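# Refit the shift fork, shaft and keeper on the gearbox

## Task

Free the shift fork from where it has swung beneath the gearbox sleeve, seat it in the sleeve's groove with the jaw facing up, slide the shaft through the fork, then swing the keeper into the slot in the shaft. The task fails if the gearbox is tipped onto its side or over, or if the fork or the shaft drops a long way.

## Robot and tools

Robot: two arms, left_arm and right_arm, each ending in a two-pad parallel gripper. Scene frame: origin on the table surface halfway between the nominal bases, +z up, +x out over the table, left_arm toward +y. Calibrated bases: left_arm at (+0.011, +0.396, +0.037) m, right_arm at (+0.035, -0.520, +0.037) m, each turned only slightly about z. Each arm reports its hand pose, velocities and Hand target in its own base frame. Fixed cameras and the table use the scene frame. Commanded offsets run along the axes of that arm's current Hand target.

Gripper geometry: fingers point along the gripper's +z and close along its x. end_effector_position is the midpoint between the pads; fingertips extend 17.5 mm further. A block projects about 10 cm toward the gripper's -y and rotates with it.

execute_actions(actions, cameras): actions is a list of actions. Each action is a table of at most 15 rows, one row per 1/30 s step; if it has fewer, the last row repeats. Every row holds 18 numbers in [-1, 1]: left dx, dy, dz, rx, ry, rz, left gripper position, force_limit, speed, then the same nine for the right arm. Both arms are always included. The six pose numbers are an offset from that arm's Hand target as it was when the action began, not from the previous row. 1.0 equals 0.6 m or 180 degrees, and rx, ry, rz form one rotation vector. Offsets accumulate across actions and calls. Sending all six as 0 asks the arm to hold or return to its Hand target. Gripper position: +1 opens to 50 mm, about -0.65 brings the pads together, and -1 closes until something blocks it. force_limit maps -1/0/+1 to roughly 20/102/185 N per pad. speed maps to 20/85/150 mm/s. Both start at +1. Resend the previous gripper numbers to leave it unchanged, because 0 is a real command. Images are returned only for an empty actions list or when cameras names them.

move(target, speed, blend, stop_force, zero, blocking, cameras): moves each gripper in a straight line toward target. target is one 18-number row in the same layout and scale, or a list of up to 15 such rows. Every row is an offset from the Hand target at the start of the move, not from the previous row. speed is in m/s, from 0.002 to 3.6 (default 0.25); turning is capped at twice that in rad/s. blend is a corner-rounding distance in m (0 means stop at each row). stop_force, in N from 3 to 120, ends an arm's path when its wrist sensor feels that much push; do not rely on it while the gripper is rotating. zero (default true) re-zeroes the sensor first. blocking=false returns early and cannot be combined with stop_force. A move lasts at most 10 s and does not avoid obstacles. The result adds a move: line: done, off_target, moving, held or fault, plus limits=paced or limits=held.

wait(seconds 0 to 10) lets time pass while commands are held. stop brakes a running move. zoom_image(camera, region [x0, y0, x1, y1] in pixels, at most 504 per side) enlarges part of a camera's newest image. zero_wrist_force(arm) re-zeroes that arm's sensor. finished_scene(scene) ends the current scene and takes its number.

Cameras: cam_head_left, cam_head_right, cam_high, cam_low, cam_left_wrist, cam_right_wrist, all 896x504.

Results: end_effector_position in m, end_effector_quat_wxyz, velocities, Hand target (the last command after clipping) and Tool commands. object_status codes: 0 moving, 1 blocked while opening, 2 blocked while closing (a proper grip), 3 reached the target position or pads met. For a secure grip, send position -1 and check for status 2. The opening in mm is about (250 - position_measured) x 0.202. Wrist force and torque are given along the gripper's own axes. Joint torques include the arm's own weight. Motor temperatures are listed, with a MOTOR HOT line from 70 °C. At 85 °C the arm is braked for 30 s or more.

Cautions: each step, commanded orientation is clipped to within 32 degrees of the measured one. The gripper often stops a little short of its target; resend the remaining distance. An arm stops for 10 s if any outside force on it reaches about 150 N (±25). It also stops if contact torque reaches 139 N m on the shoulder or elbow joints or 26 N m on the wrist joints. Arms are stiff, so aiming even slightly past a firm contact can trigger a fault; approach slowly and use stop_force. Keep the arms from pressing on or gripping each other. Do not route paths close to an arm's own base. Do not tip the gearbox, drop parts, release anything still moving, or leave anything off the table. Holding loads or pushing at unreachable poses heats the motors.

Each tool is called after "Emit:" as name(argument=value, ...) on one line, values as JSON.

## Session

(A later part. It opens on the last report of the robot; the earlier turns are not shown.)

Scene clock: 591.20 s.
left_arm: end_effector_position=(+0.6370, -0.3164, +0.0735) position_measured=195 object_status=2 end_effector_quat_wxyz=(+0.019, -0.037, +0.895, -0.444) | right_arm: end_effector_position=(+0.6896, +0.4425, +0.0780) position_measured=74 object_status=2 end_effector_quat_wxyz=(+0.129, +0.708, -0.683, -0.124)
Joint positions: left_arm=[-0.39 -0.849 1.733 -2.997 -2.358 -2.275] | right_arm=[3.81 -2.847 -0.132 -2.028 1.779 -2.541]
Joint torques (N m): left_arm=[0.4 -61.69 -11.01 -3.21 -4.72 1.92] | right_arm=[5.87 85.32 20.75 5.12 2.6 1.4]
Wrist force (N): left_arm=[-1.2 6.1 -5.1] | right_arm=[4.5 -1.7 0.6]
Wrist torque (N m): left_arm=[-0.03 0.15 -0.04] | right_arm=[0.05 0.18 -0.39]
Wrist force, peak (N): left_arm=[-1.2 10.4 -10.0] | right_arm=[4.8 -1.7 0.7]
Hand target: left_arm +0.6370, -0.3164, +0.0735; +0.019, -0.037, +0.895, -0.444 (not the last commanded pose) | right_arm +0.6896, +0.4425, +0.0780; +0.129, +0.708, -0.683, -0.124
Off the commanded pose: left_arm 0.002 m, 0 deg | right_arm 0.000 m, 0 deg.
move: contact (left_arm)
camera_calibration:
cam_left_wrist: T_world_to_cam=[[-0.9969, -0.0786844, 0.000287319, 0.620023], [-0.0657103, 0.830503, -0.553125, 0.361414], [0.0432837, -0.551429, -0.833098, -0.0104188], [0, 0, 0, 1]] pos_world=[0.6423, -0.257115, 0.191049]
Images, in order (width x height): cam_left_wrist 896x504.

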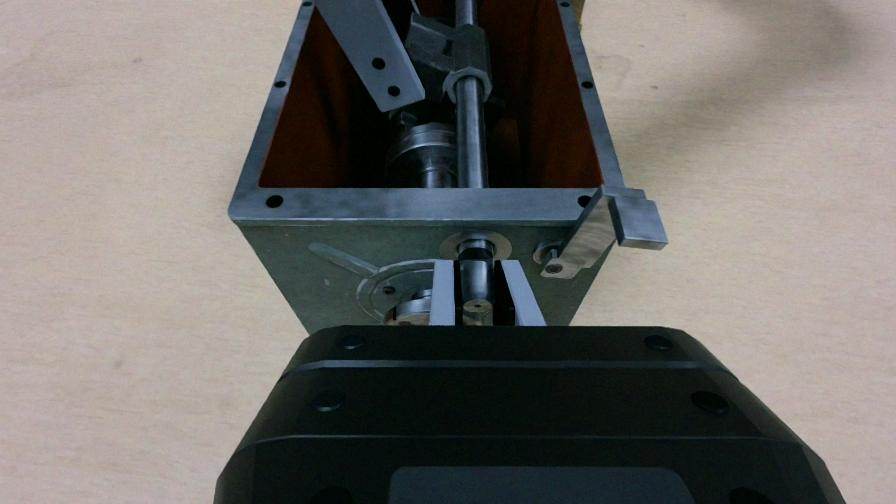

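Emit:
zoom_image(camera="cam_left_wrist", region=[525, 225, 595, 285])

Emit:
zoom_image(camera="cam_left_wrist", region=[445, 225, 515, 285])

Emit:
zoom_image(camera="cam_left_wrist", region=[580, 170, 680, 260])

Scaled by 7.200 from the camera's 896x504 image, which has a finer 1280x720 frame.

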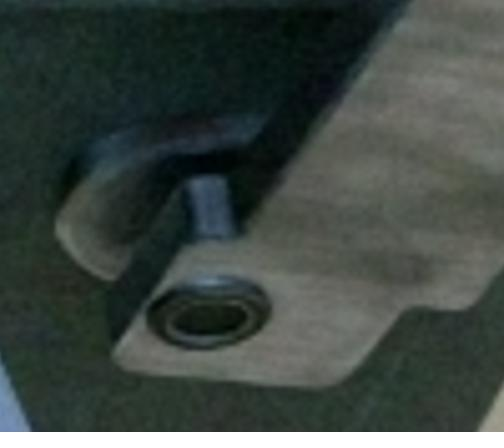

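Scaled by 7.200 from the camera's 896x504 image, which has a finer 1280x720 frame.

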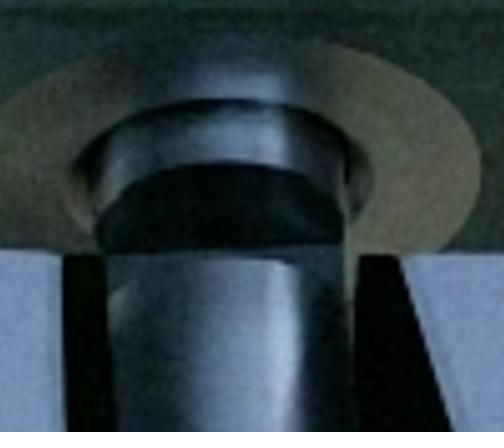

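Scaled by 5.040 from the camera's 896x504 image, which has a finer 1280x720 frame.

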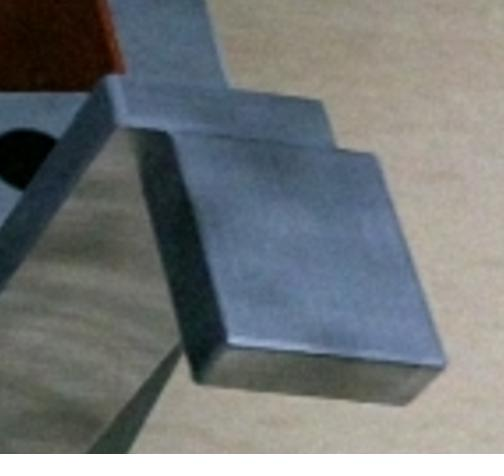

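Emit:
wait(seconds=0, cameras=["cam_high", "cam_head_right", "cam_right_wrist"])

Emit:
zoom_image(camera="cam_high", region=[500, 235, 565, 290])

Emit:
zoom_image(camera="cam_right_wrist", region=[300, 100, 700, 450])

Scene clock: 604.93 s.
left_arm: end_effector_position=(+0.6370, -0.3164, +0.0735) position_measured=195 object_status=2 end_effector_quat_wxyz=(+0.019, -0.037, +0.895, -0.444) | right_arm: end_effector_position=(+0.6896, +0.4425, +0.0780) position_measured=74 object_status=2 end_effector_quat_wxyz=(+0.129, +0.708, -0.683, -0.124)
Joint positions: left_arm=[-0.39 -0.849 1.733 -2.997 -2.358 -2.275] | right_arm=[3.81 -2.847 -0.132 -2.028 1.779 -2.541]
Joint torques (N m): left_arm=[0.48 -61.53 -11.51 -3.2 -3.15 1.77] | right_arm=[5.35 85.85 26.03 5.1 2.78 1.53]
Wrist force (N): left_arm=[-1.3 5.8 -5.1] | right_arm=[4.2 -1.6 0.3]
Wrist torque (N m): left_arm=[-0.05 0.17 -0.04] | right_arm=[0.06 0.23 -0.39]
Wrist force, peak (N): left_arm=[-1.3 6.2 -5.2] | right_arm=[4.9 -1.6 0.2]
Hand target: left_arm +0.6370, -0.3164, +0.0735; +0.019, -0.037, +0.895, -0.444 (not the last commanded pose) | right_arm +0.6896, +0.4425, +0.0780; +0.129, +0.708, -0.683, -0.124
Tool commands: left_gripper/position=-1.0 left_gripper/force_limit=-1.0 left_gripper/speed=-0.6 right_gripper/position=-1.0 right_gripper/force_limit=-1.0 right_gripper/speed=-1.0
Off the commanded pose: left_arm 0.002 m, 0 deg | right_arm 0.000 m, 0 deg.
camera_calibration:
cam_right_wrist: T_world_to_cam=[[0.0456437, -0.998749, 0.0204145, 0.41335], [-0.768958, -0.0220826, 0.638917, 0.511617], [-0.637667, -0.0448604, -0.769004, 0.648365], [0, 0, 0, 1]] pos_world=[0.787987, 0.453217, 0.163276]
Images, in order (width x height): cam_head_right 896x504, cam_high 896x504, cam_right_wrist 896x504.

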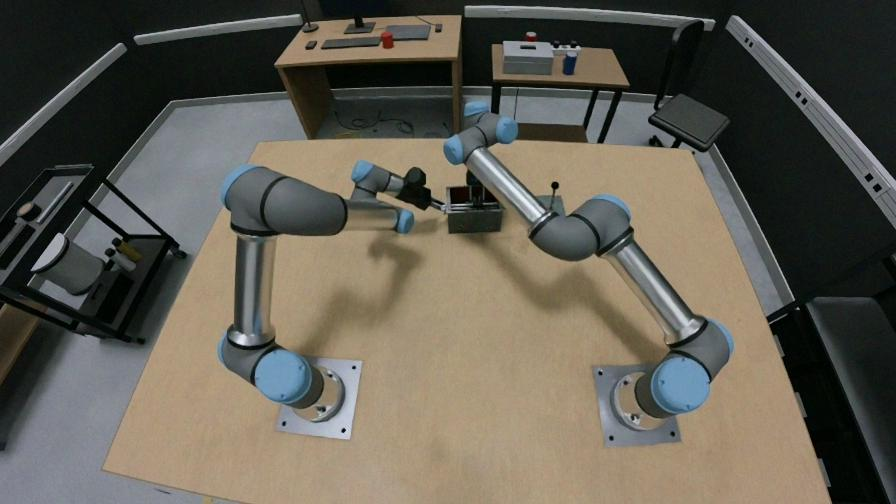

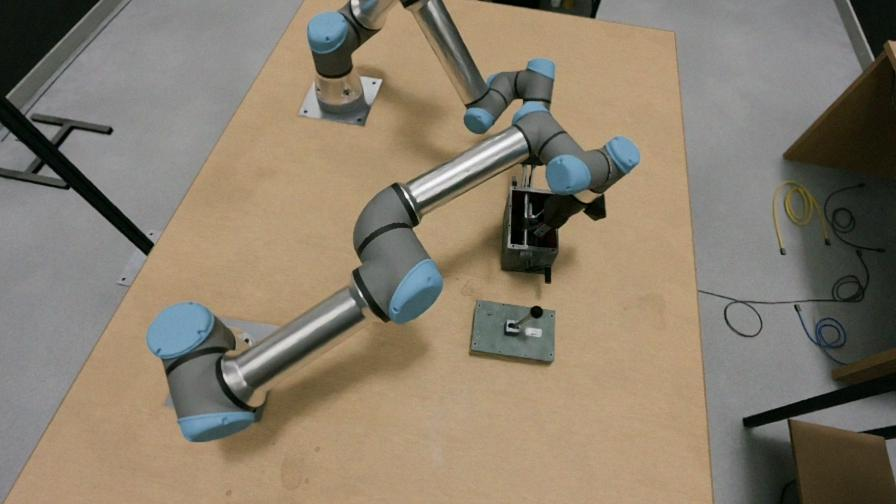

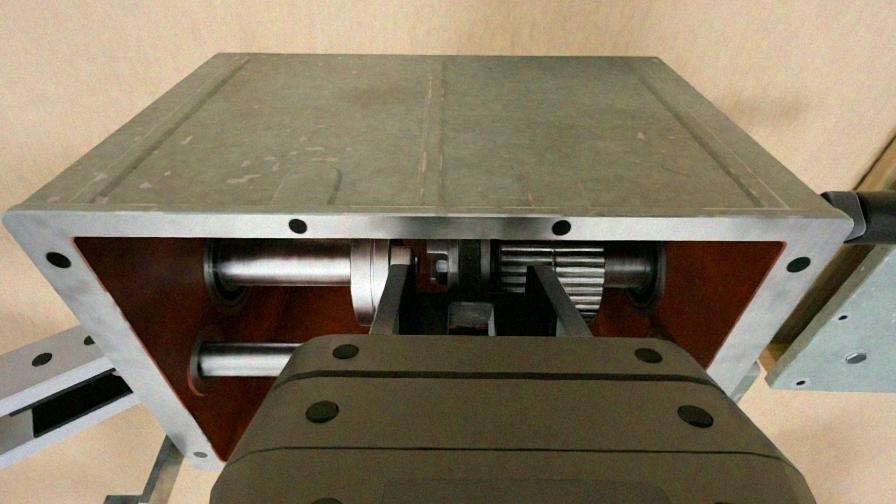

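Scaled by 7.754 from the camera's 896x504 image, which has a finer 1280x720 frame.

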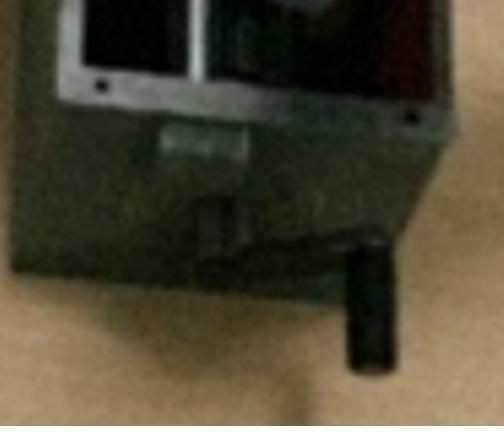

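Scaled by 1.260 from the camera's 896x504 image, which has a finer 1280x720 frame.

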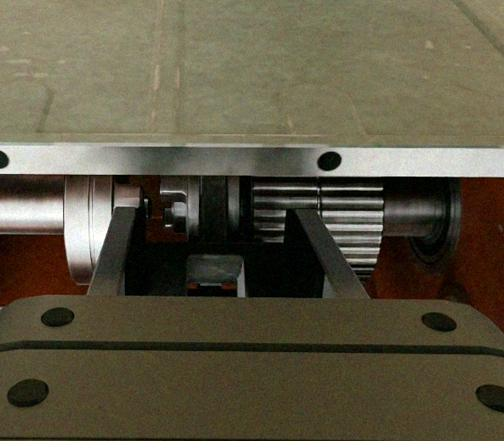

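Emit:
move(target=[[0, 0.0004, -0.00053, 0, 0, 0, -0.18, -1, -0.6, 0, 0, 0, 0, 0, 0, -1, -1, -1], [0, 0.0004, -0.0805, 0, 0, 0, -0.18, -1, -0.6, 0, 0, 0, 0, 0, 0, -1, -1, -1]], speed=[0.05, 0.12], cameras=["cam_left_wrist", "cam_high"])

Emit:
zoom_image(camera="cam_left_wrist", region=[400, 100, 650, 350])

Scene clock: 609.30 s.
left_arm: end_effector_position=(+0.6336, -0.2779, +0.1024) position_measured=179 object_status=3 end_effector_quat_wxyz=(+0.019, -0.037, +0.895, -0.444) | right_arm: end_effector_position=(+0.6896, +0.4425, +0.0780) position_measured=74 object_status=2 end_effector_quat_wxyz=(+0.129, +0.708, -0.683, -0.124)
Joint positions: left_arm=[-0.333 -0.928 1.763 -2.898 -2.386 -2.204] | right_arm=[3.81 -2.847 -0.132 -2.028 1.779 -2.541]
Joint torques (N m): left_arm=[2.25 -50.35 -29.27 -3.09 -0.01 -1.04] | right_arm=[4.95 85.38 30.47 5.02 2.83 1.75]
Wrist force (N): left_arm=[-1.7 -1.6 1.9] | right_arm=[4.4 -1.7 0.4]
Wrist torque (N m): left_arm=[-0.15 0.23 -0.04] | right_arm=[0.06 0.20 -0.39]
Wrist force, peak (N): left_arm=[-1.1 6.4 -5.2] | right_arm=[4.8 -1.9 0.6]
Hand target: left_arm +0.6337, -0.2779, +0.1025; +0.019, -0.037, +0.895, -0.444 | right_arm +0.6896, +0.4425, +0.0780; +0.129, +0.708, -0.683, -0.124
Off the commanded pose: left_arm 0.000 m, 0 deg | right_arm 0.000 m, 0 deg.
move: done
camera_calibration:
cam_left_wrist: T_world_to_cam=[[-0.996897, -0.078712, 0.000425039, 0.619617], [-0.065807, 0.830468, -0.553166, 0.34532], [0.0431878, -0.551478, -0.833071, 0.0351624], [0, 0, 0, 1]] pos_world=[0.6389, -0.218615, 0.220049]
Images, in order (width x height): cam_high 896x504, cam_left_wrist 896x504.

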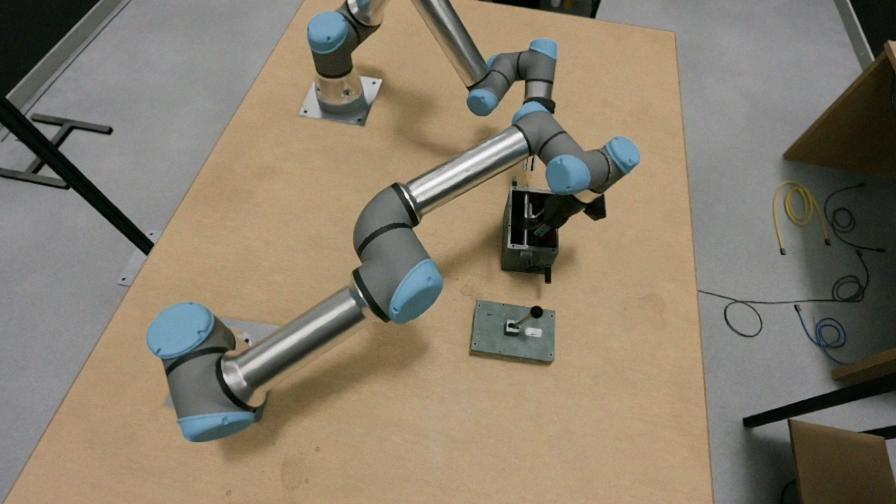

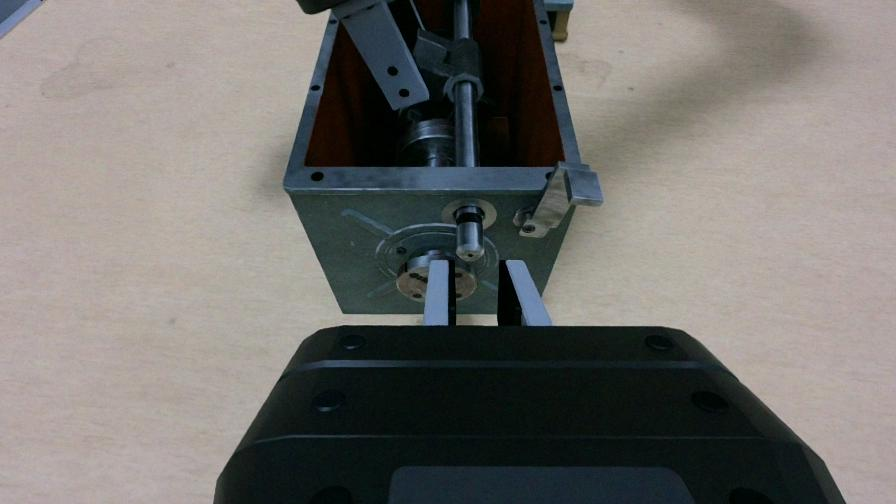

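Scaled by 2.016 from the camera's 896x504 image, which has a finer 1280x720 frame.

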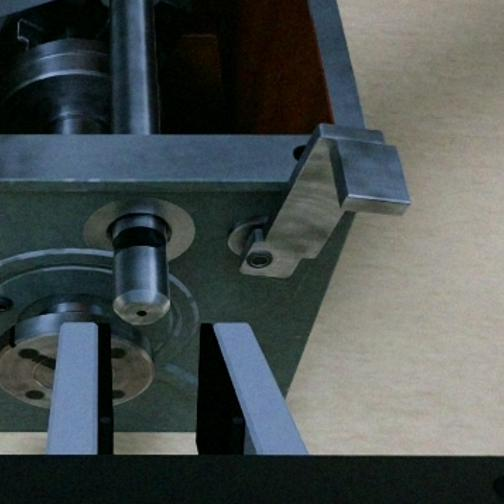

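Emit:
zoom_image(camera="cam_left_wrist", region=[435, 190, 505, 270])

Emit:
zoom_image(camera="cam_left_wrist", region=[505, 155, 610, 245])

Scaled by 6.300 from the camera's 896x504 image, which has a finer 1280x720 frame.

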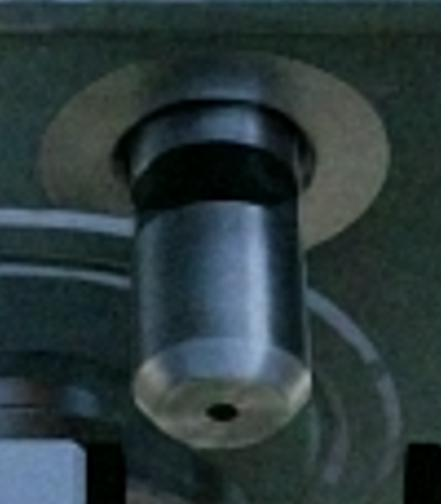

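Scaled by 4.800 from the camera's 896x504 image, which has a finer 1280x720 frame.

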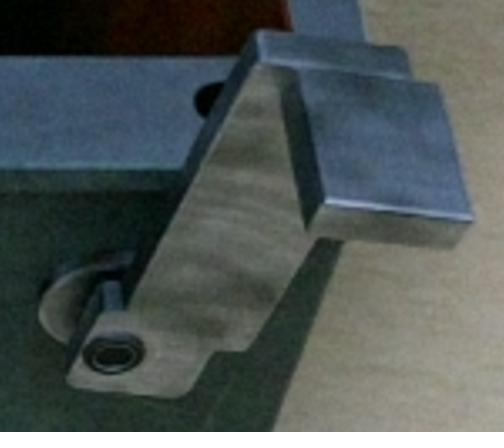

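Emit:
move(target=[[0, 0, 0, 0, 0, 0, -0.18, -1, -0.6, 0, 0, 0, 0, 0, 0, 0.62, -1, -1], [0, 0, 0, 0, 0, 0, -0.18, -1, -0.6, 0, 0, -0.04, 0, 0, 0, 0.62, -1, -1]], speed=[0.05, 0.03], cameras=["cam_left_wrist", "cam_right_wrist"])

Emit:
zoom_image(camera="cam_left_wrist", region=[350, 0, 620, 270])

Scene clock: 619.83 s.
left_arm: end_effector_position=(+0.6337, -0.2779, +0.1025) position_measured=179 object_status=3 end_effector_quat_wxyz=(+0.019, -0.037, +0.895, -0.444) | right_arm: end_effector_position=(+0.6972, +0.4423, +0.1004) position_measured=59 object_status=3 end_effector_quat_wxyz=(+0.111, +0.709, -0.686, -0.120)
Joint positions: left_arm=[-0.333 -0.928 1.763 -2.898 -2.386 -2.203] | right_arm=[3.805 -2.867 -0.035 -2.069 1.776 -2.539]
Joint torques (N m): left_arm=[5.56 -58.18 -28.85 -2.46 -0.06 1.68] | right_arm=[-1.22 68.12 31.69 1.96 -1.05 0.69]
Wrist force (N): left_arm=[-1.7 -1.5 1.7] | right_arm=[0.7 -0.5 -1.2]
Wrist torque (N m): left_arm=[-0.14 0.23 -0.04] | right_arm=[0.07 -0.11 -0.44]
Wrist force, peak (N): left_arm=[-1.9 -1.6 2.0] | right_arm=[5.0 -1.6 0.8]
Hand target: left_arm +0.6337, -0.2779, +0.1025; +0.019, -0.037, +0.895, -0.444 | right_arm +0.6981, +0.4429, +0.1005; +0.129, +0.708, -0.683, -0.124
Off the commanded pose: left_arm 0.000 m, 0 deg | right_arm 0.001 m, 2 deg.
elbow stopped short (right arm): the move would have taken joint 3 (elbow) straighter than the controller allows.
move: done
camera_calibration:
cam_left_wrist: T_world_to_cam=[[-0.9969, -0.0786844, 0.000287319, 0.619754], [-0.0657103, 0.830503, -0.553125, 0.345264], [0.0432837, -0.551429, -0.833098, 0.0351139], [0, 0, 0, 1]] pos_world=[0.639, -0.218615, 0.220049]
cam_right_wrist: T_world_to_cam=[[0.0384944, -0.999256, 0.00251899, 0.419349], [-0.788302, -0.0288185, 0.614613, 0.521962], [-0.614083, -0.0256449, -0.788825, 0.647376], [0, 0, 0, 1]] pos_world=[0.792864, 0.450681, 0.188805]
Images, in order (width x height): cam_left_wrist 896x504, cam_right_wrist 896x504.

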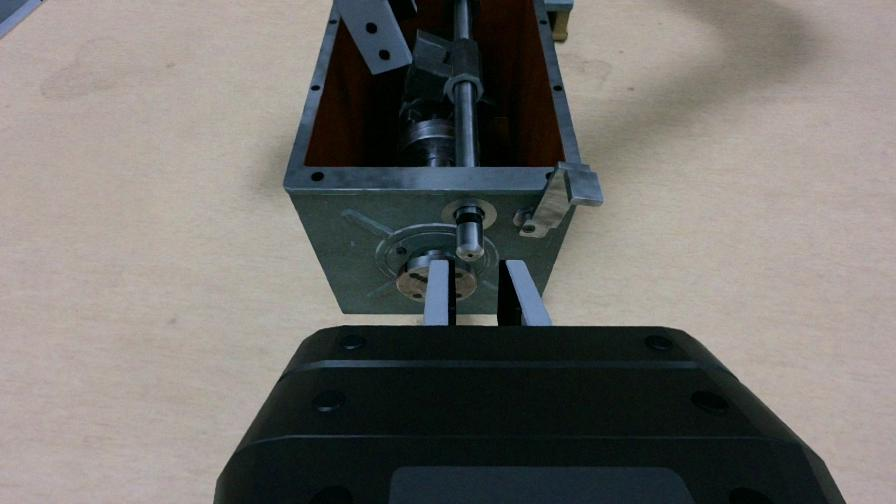

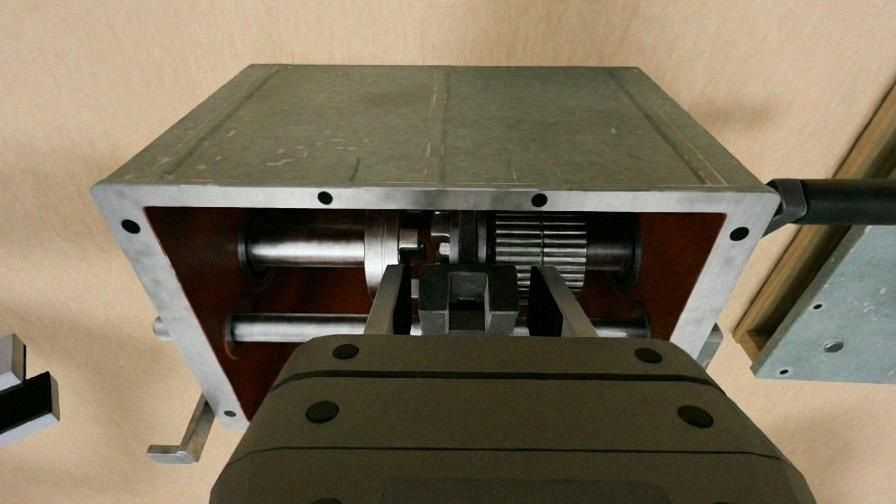

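Scaled by 1.867 from the camera's 896x504 image, which has a finer 1280x720 frame.

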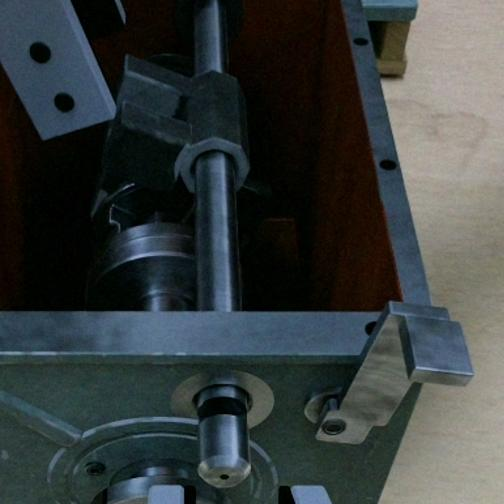

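Emit:
move(target=[[0, 0, 0, 0, 0, 0, -0.18, -1, -0.6, 0, 0.06623, -0.08203, 0, 0, 0, 0.62, -1, -1], [0, 0, 0, 0, 0, 0, -0.18, -1, -0.6, 0.1667, 0.30425, -0.0999, 0, 0, 0, 0.62, -1, -1]], speed=[0.08, 0.2], blend=[0.02, 0], cameras=["cam_left_wrist", "cam_high", "cam_head_right"])

Scene clock: 635.33 s.
left_arm: end_effector_position=(+0.6337, -0.2779, +0.1025) position_measured=179 object_status=3 end_effector_quat_wxyz=(+0.019, -0.037, +0.895, -0.444) | right_arm: end_effector_position=(+0.5521, +0.3374, +0.2207) position_measured=59 object_status=3 end_effector_quat_wxyz=(+0.129, +0.708, -0.683, -0.124)
Joint positions: left_arm=[-0.333 -0.928 1.763 -2.898 -2.386 -2.203] | right_arm=[3.813 -2.139 -1.075 -1.792 1.78 -2.538]
Joint torques (N m): left_arm=[5.19 -58.31 -29.47 -2.92 -0.05 1.11] | right_arm=[5.27 62.31 19.13 0.1 -1.15 1.52]
Wrist force (N): left_arm=[-1.4 -1.5 1.6] | right_arm=[0.6 0.1 -1.6]
Wrist torque (N m): left_arm=[-0.12 0.18 -0.04] | right_arm=[0.10 -0.06 -0.35]
Wrist force, peak (N): left_arm=[-1.4 -2.1 2.0] | right_arm=[2.6 2.6 -1.6]
Hand target: left_arm +0.6337, -0.2779, +0.1025; +0.019, -0.037, +0.895, -0.444 | right_arm +0.5520, +0.3374, +0.2208; +0.129, +0.708, -0.683, -0.124
Off the commanded pose: left_arm 0.000 m, 0 deg | right_arm 0.000 m, 0 deg.
elbow stopped short (right arm): the move would have taken joint 3 (elbow) straighter than the controller allows.
move: done
camera_calibration:
cam_left_wrist: T_world_to_cam=[[-0.9969, -0.0786844, 0.000287319, 0.619754], [-0.0657103, 0.830503, -0.553125, 0.345264], [0.0432837, -0.551429, -0.833098, 0.0351139], [0, 0, 0, 1]] pos_world=[0.639, -0.218615, 0.220049]
Images, in order (width x height): cam_head_right 896x504, cam_high 896x504, cam_left_wrist 896x504.

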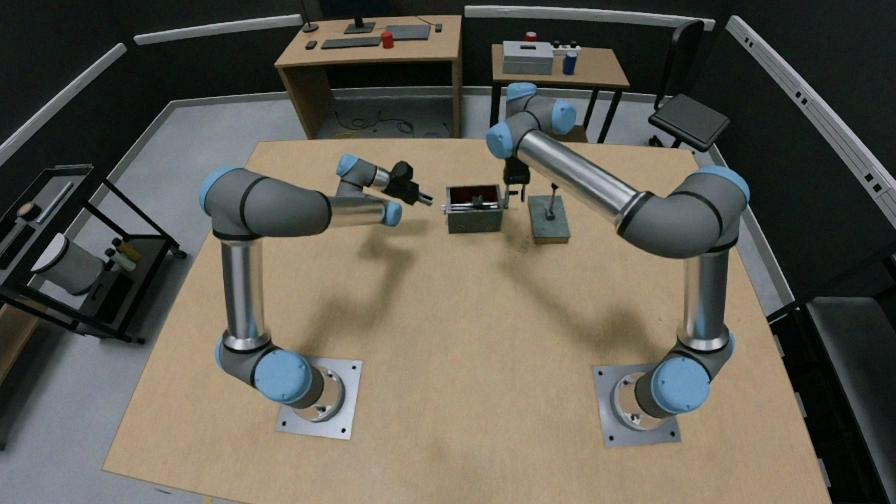

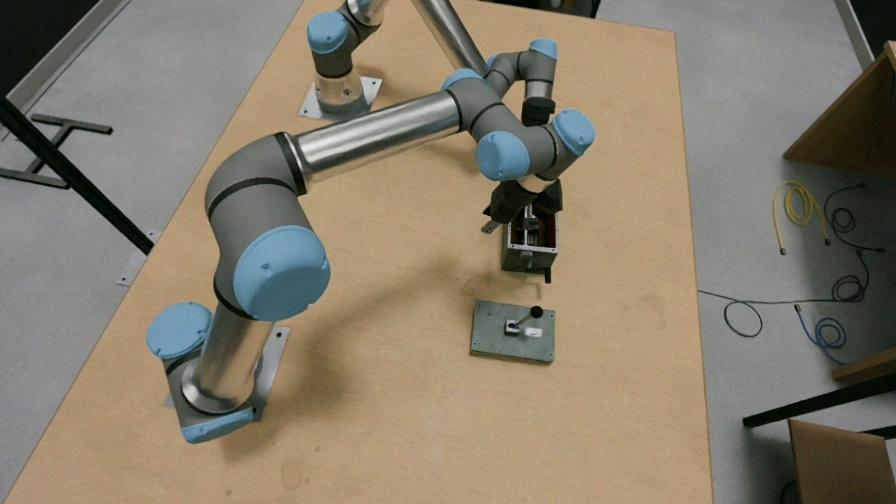

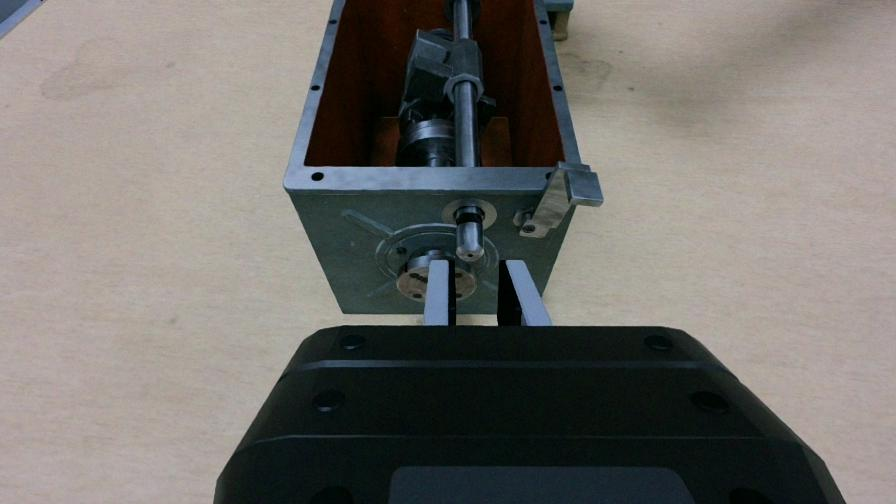

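Emit:
move(target=[0.1033, -0.1123, -0.01062, -0.1878, 0, 0, -0.66, -1, -0.6, 0, 0, 0, 0, 0, 0, 0.62, -1, -1], speed=0.12, cameras=["cam_left_wrist", "cam_high"])

Emit:
zoom_image(camera="cam_left_wrist", region=[300, 100, 600, 350])

Scene clock: 650.17 s.
left_arm: end_effector_position=(+0.5748, -0.3186, +0.1601) position_measured=251 object_status=3 end_effector_quat_wxyz=(+0.008, -0.041, +0.985, -0.165) | right_arm: end_effector_position=(+0.5520, +0.3374, +0.2208) position_measured=59 object_status=3 end_effector_quat_wxyz=(+0.129, +0.708, -0.683, -0.124)
Joint positions: left_arm=[-0.611 -1.206 1.672 -2.256 -1.823 -2.293] | right_arm=[3.813 -2.139 -1.075 -1.792 1.78 -2.538]
Joint torques (N m): left_arm=[-2.15 -33.4 -15.51 -2.62 -0.04 1.88] | right_arm=[4.66 62.68 18.98 0.98 1.64 1.38]
Wrist force (N): left_arm=[-0.8 -1.4 1.0] | right_arm=[0.6 0.0 -1.3]
Wrist torque (N m): left_arm=[-0.24 0.09 -0.04] | right_arm=[0.09 -0.07 -0.35]
Wrist force, peak (N): left_arm=[-1.7 -1.7 2.3] | right_arm=[0.6 -0.2 -1.6]
Hand target: left_arm +0.5748, -0.3186, +0.1599; +0.008, -0.041, +0.985, -0.165 | right_arm +0.5520, +0.3374, +0.2208; +0.129, +0.708, -0.683, -0.124
Off the commanded pose: left_arm 0.000 m, 0 deg | right_arm 0.000 m, 0 deg.
move: done
camera_calibration:
cam_left_wrist: T_world_to_cam=[[-0.996731, -0.0807472, 0.00279657, 0.556683], [-0.0807371, 0.996729, 0.00352467, 0.379578], [-0.00307203, 0.00328736, -0.99999, 0.293301], [0, 0, 0, 1]] pos_world=[0.58641, -0.33435, 0.290404]
Images, in order (width x height): cam_high 896x504, cam_left_wrist 896x504.

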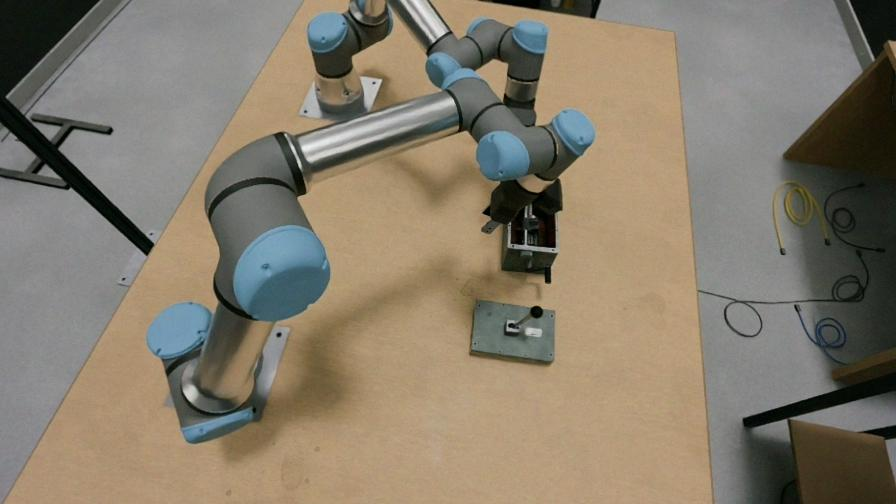

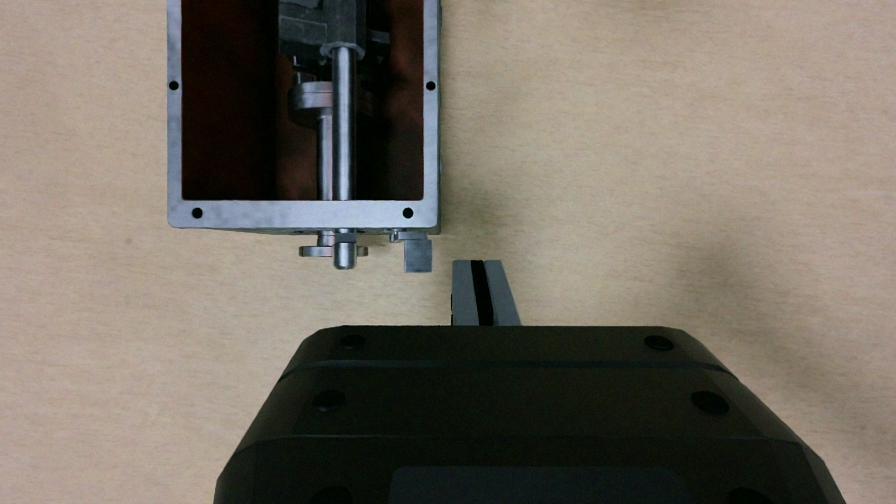

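Scaled by 1.680 from the camera's 896x504 image, which has a finer 1280x720 frame.

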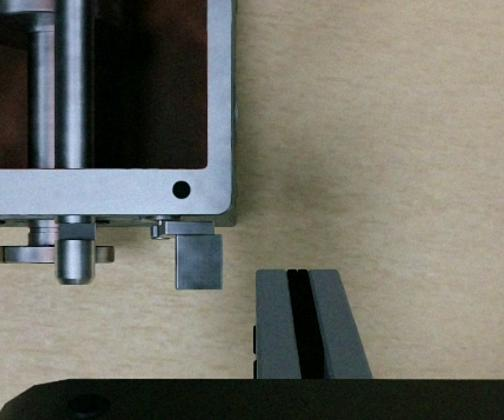

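Emit:
zoom_image(camera="cam_left_wrist", region=[325, 220, 445, 280])

Scaled by 4.200 from the camera's 896x504 image, which has a finer 1280x720 frame.

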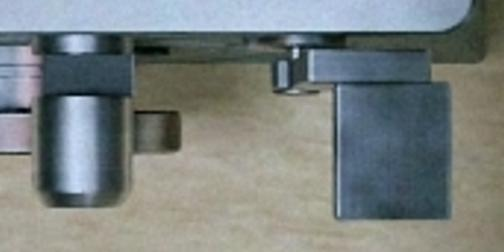

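Emit:
move(target=[0, 0.01931, 0.08678, 0, 0, 0, -0.66, -1, -0.6, 0, 0, 0, 0, 0, 0, 0.62, -1, -1], speed=0.12, stop_force=12)

Emit:
move(target=[-0.0667, 0, 0, 0, 0, 0, -0.66, -1, -0.6, 0, 0, 0, 0, 0, 0, 0.62, -1, -1], speed=0.04, stop_force=15, cameras=["cam_left_wrist"])

Scene clock: 658.77 s.
left_arm: end_effector_position=(+0.5754, -0.3246, +0.1069) position_measured=251 object_status=3 end_effector_quat_wxyz=(+0.008, -0.041, +0.985, -0.165) | right_arm: end_effector_position=(+0.5520, +0.3374, +0.2208) position_measured=59 object_status=3 end_effector_quat_wxyz=(+0.129, +0.708, -0.683, -0.124)
Joint positions: left_arm=[-0.618 -1.137 1.726 -2.381 -1.821 -2.301] | right_arm=[3.813 -2.139 -1.075 -1.792 1.78 -2.538]
Joint torques (N m): left_arm=[7.83 -35.15 -32.65 -5.39 -1.4 1.91] | right_arm=[5.64 62.98 19.26 2.62 1.6 1.26]
Wrist force (N): left_arm=[-0.5 -1.3 1.1] | right_arm=[0.6 0.0 -1.0]
Wrist torque (N m): left_arm=[-0.20 0.06 0.02] | right_arm=[0.09 -0.06 -0.35]
Wrist force, peak (N): left_arm=[-0.8 -0.8 3.3] | right_arm=[0.4 0.2 -1.8]
Hand target: left_arm +0.5754, -0.3246, +0.1069; +0.008, -0.041, +0.985, -0.165 | right_arm +0.5520, +0.3374, +0.2208; +0.129, +0.708, -0.683, -0.124
Off the commanded pose: left_arm 0.000 m, 0 deg | right_arm 0.000 m, 0 deg.
move: done

Scene clock: 660.73 s.
left_arm: end_effector_position=(+0.6153, -0.3212, +0.1070) position_measured=251 object_status=3 end_effector_quat_wxyz=(+0.008, -0.041, +0.985, -0.165) | right_arm: end_effector_position=(+0.5520, +0.3374, +0.2208) position_measured=59 object_status=3 end_effector_quat_wxyz=(+0.129, +0.708, -0.683, -0.124)
Joint positions: left_arm=[-0.578 -1.066 1.61 -2.326 -1.83 -2.26] | right_arm=[3.813 -2.139 -1.075 -1.792 1.78 -2.538]
Joint torques (N m): left_arm=[-7.25 -57.18 -14.81 -4.36 0.86 -1.85] | right_arm=[5.13 63.52 19.34 3.08 1.56 1.27]
Wrist force (N): left_arm=[-0.4 -1.7 1.0] | right_arm=[0.6 0.2 -1.0]
Wrist torque (N m): left_arm=[-0.28 0.05 -0.12] | right_arm=[0.11 -0.07 -0.36]
Wrist force, peak (N): left_arm=[6.9 -0.6 0.1] | right_arm=[0.5 0.3 -1.6]
Hand target: left_arm +0.6153, -0.3212, +0.1070; +0.008, -0.041, +0.985, -0.165 | right_arm +0.5520, +0.3374, +0.2208; +0.129, +0.708, -0.683, -0.124
Off the commanded pose: left_arm 0.000 m, 0 deg | right_arm 0.000 m, 0 deg.
move: done
camera_calibration:
cam_left_wrist: T_world_to_cam=[[-0.99673, -0.0807481, 0.00297169, 0.596947], [-0.0807365, 0.996728, 0.00383983, 0.385551], [-0.00327202, 0.00358735, -0.999988, 0.240561], [0, 0, 0, 1]] pos_world=[0.62691, -0.33695, 0.237304]
Images, in order (width x height): cam_left_wrist 896x504.

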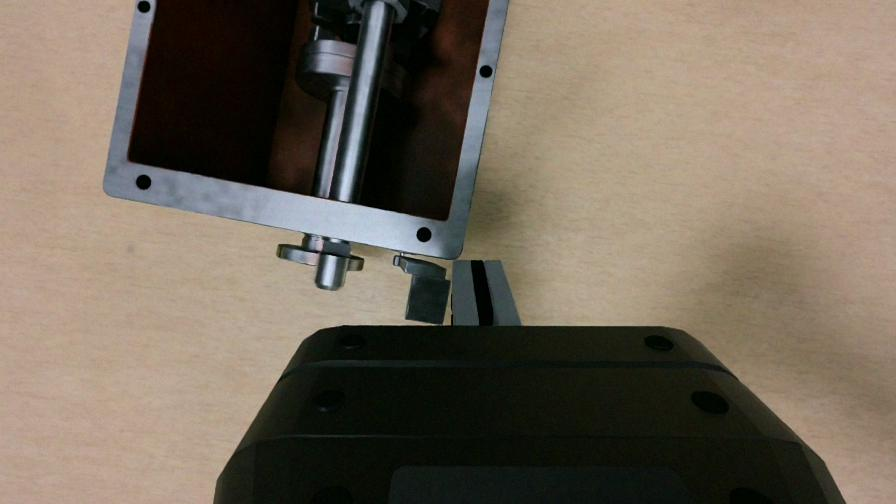

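Emit:
zoom_image(camera="cam_left_wrist", region=[270, 210, 520, 330])

Scaled by 2.016 from the camera's 896x504 image, which has a finer 1280x720 frame.

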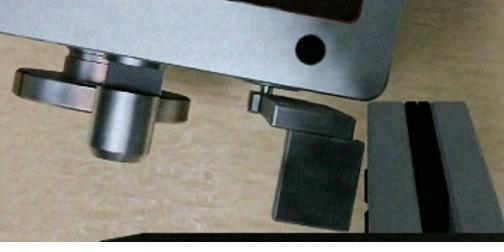

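Emit:
move(target=[0.03, 0, 0, 0, 0, 0, -0.66, -1, -0.6, -0.0212, -0.24835, -0.00237, 0, -0.02119, 0.05674, 0.34, -1, -1], speed=0.12, cameras=["cam_right_wrist", "cam_left_wrist", "cam_high"])

Scene clock: 680.10 s.
left_arm: end_effector_position=(+0.5973, -0.3228, +0.1070) position_measured=251 object_status=3 end_effector_quat_wxyz=(+0.008, -0.041, +0.985, -0.165) | right_arm: end_effector_position=(+0.6914, +0.3553, +0.1698) position_measured=101 object_status=3 end_effector_quat_wxyz=(-0.116, -0.640, +0.747, +0.135) end_effector_velocity=(+0.001, +0.000, +0.001) end_effector_angular_velocity=(+0.002, -0.004, +0.000)
Joint positions: left_arm=[-0.596 -1.098 1.663 -2.351 -1.826 -2.278] | right_arm=[3.711 -2.567 -0.456 -1.963 1.805 -2.452]
Joint velocities: left_arm=[within noise] | right_arm=[0 -0.001 0.005 0 -0.001 0]
Joint torques (N m): left_arm=[6.08 -36.2 -33.78 -2.4 0.13 2.07] | right_arm=[3.46 63.56 32.06 4.45 -1.64 0.67]
Wrist force (N): left_arm=[-0.8 -1.4 0.9] | right_arm=[0.4 -1.3 -1.4]
Wrist torque (N m): left_arm=[-0.21 0.13 -0.01] | right_arm=[-0.07 -0.04 -0.26]
Wrist force, peak (N): left_arm=[-0.6 -1.8 1.3] | right_arm=[0.3 -3.3 -1.2]
Hand target: left_arm +0.5973, -0.3227, +0.1070; +0.008, -0.041, +0.985, -0.165 | right_arm +0.6914, +0.3553, +0.1698; -0.116, -0.640, +0.747, +0.135
Off the commanded pose: left_arm 0.000 m, 0 deg | right_arm 0.000 m, 0 deg.
move: done
camera_calibration:
cam_left_wrist: T_world_to_cam=[[-0.99673, -0.0807481, 0.00297169, 0.578876], [-0.0807365, 0.996728, 0.00383983, 0.385693], [-0.00327202, 0.00358735, -0.999988, 0.240508], [0, 0, 0, 1]] pos_world=[0.60891, -0.33855, 0.237304]
cam_right_wrist: T_world_to_cam=[[-0.14403, -0.989357, 0.0206849, 0.452065], [-0.759231, 0.123887, 0.638921, 0.393746], [-0.634683, 0.0763193, -0.768994, 0.671006], [0, 0, 0, 1]] pos_world=[0.789932, 0.347263, 0.255076]
Images, in order (width x height): cam_high 896x504, cam_left_wrist 896x504, cam_right_wrist 896x504.

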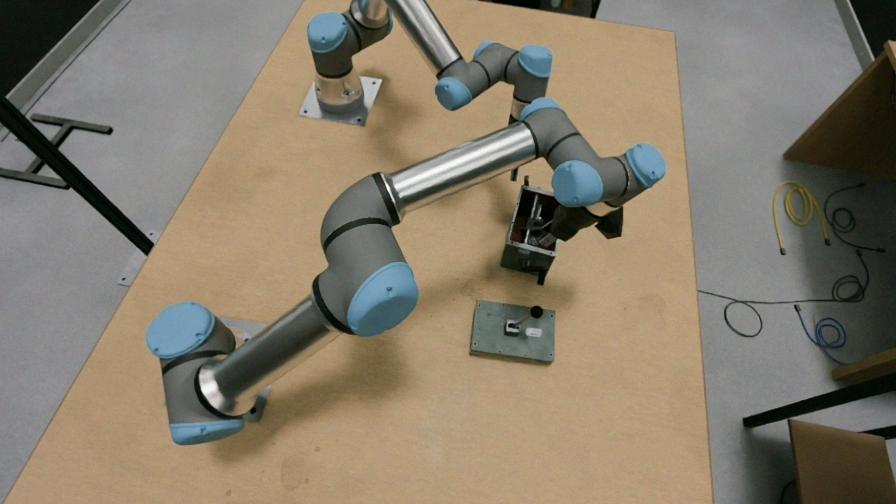

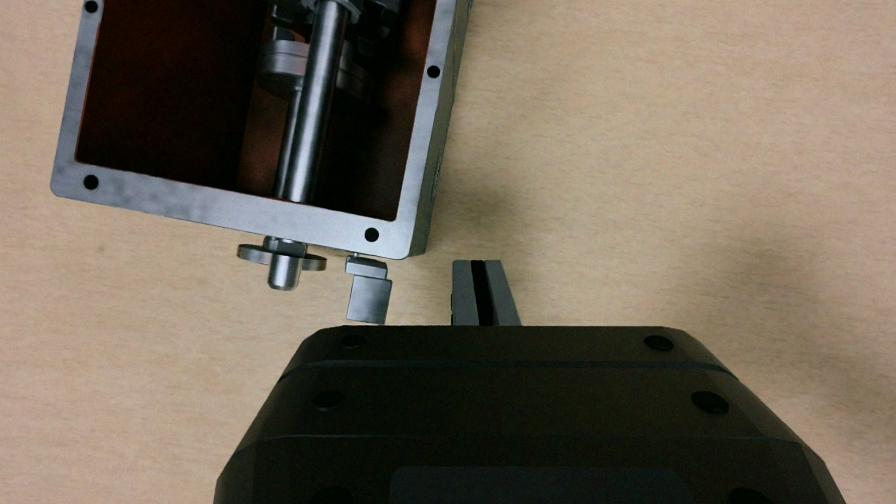

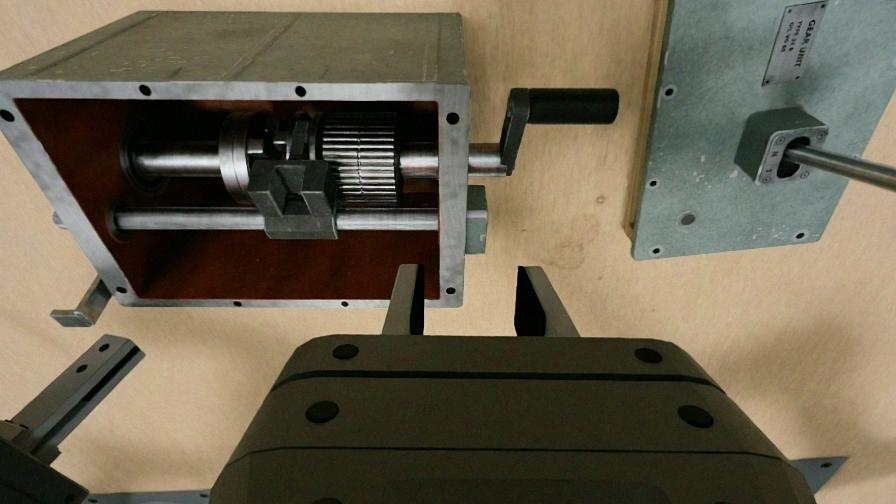

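Emit:
zoom_image(camera="cam_right_wrist", region=[200, 90, 500, 320])

Scaled by 1.680 from the camera's 896x504 image, which has a finer 1280x720 frame.

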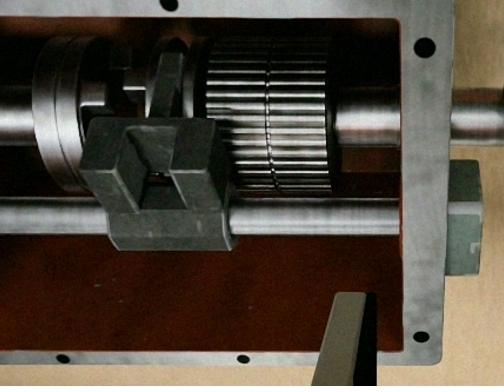

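Emit:
move(target=[0, 0, 0, 0, 0, 0, -0.66, -1, -0.6, -0.0062, -0.03605, 0.0894, 0, 0, 0, 0.34, -1, -1], speed=0.1, cameras=["cam_right_wrist"])

Emit:
zoom_image(camera="cam_right_wrist", region=[350, 60, 650, 340])

Scene clock: 686.87 s.
left_arm: end_effector_position=(+0.5973, -0.3227, +0.1070) position_measured=251 object_status=3 end_effector_quat_wxyz=(+0.008, -0.041, +0.985, -0.165) | right_arm: end_effector_position=(+0.6934, +0.3587, +0.1119) position_measured=101 object_status=3 end_effector_quat_wxyz=(-0.116, -0.640, +0.747, +0.135)
Joint positions: left_arm=[-0.596 -1.098 1.663 -2.351 -1.826 -2.278] | right_arm=[3.713 -2.57 -0.599 -1.818 1.805 -2.449]
Joint torques (N m): left_arm=[7.23 -36.75 -32.9 -2.5 -1.53 1.77] | right_arm=[1.12 77.38 24.18 1.53 1.89 0.93]
Wrist force (N): left_arm=[-0.9 -1.4 1.1] | right_arm=[0.8 -1.0 -1.6]
Wrist torque (N m): left_arm=[-0.23 0.13 0.00] | right_arm=[-0.06 -0.16 -0.46]
Wrist force, peak (N): left_arm=[-0.8 -1.8 1.0] | right_arm=[0.8 -1.0 -2.9]
Hand target: left_arm +0.5973, -0.3227, +0.1070; +0.008, -0.041, +0.985, -0.165 | right_arm +0.6934, +0.3587, +0.1119; -0.116, -0.640, +0.747, +0.135
Off the commanded pose: left_arm 0.000 m, 0 deg | right_arm 0.000 m, 0 deg.
move: done
camera_calibration:
cam_right_wrist: T_world_to_cam=[[-0.144043, -0.989352, 0.0208244, 0.456894], [-0.759224, 0.123986, 0.63891, 0.431799], [-0.634689, 0.0762199, -0.768999, 0.627532], [0, 0, 0, 1]] pos_world=[0.791932, 0.350662, 0.197176]
Images, in order (width x height): cam_right_wrist 896x504.

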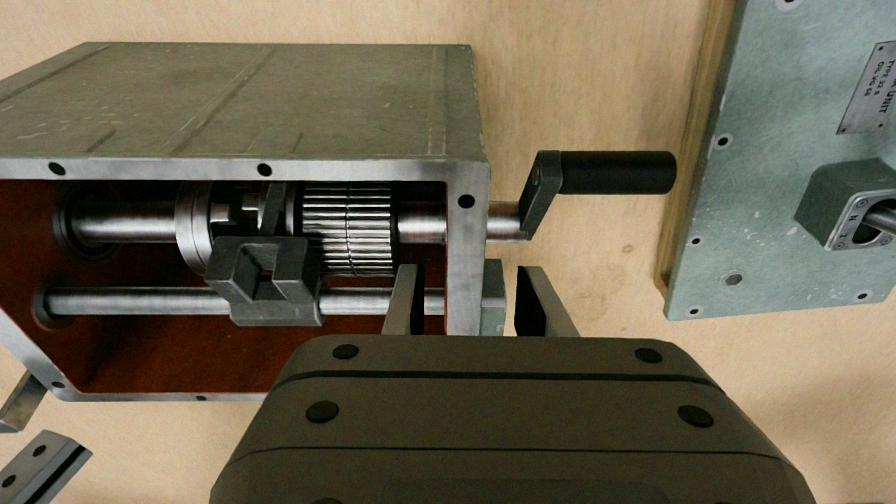

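Scaled by 1.680 from the camera's 896x504 image, which has a finer 1280x720 frame.

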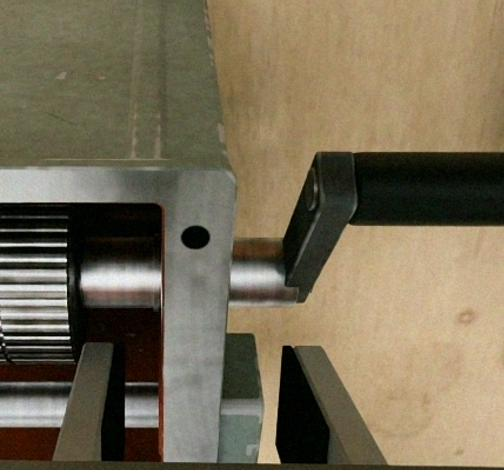

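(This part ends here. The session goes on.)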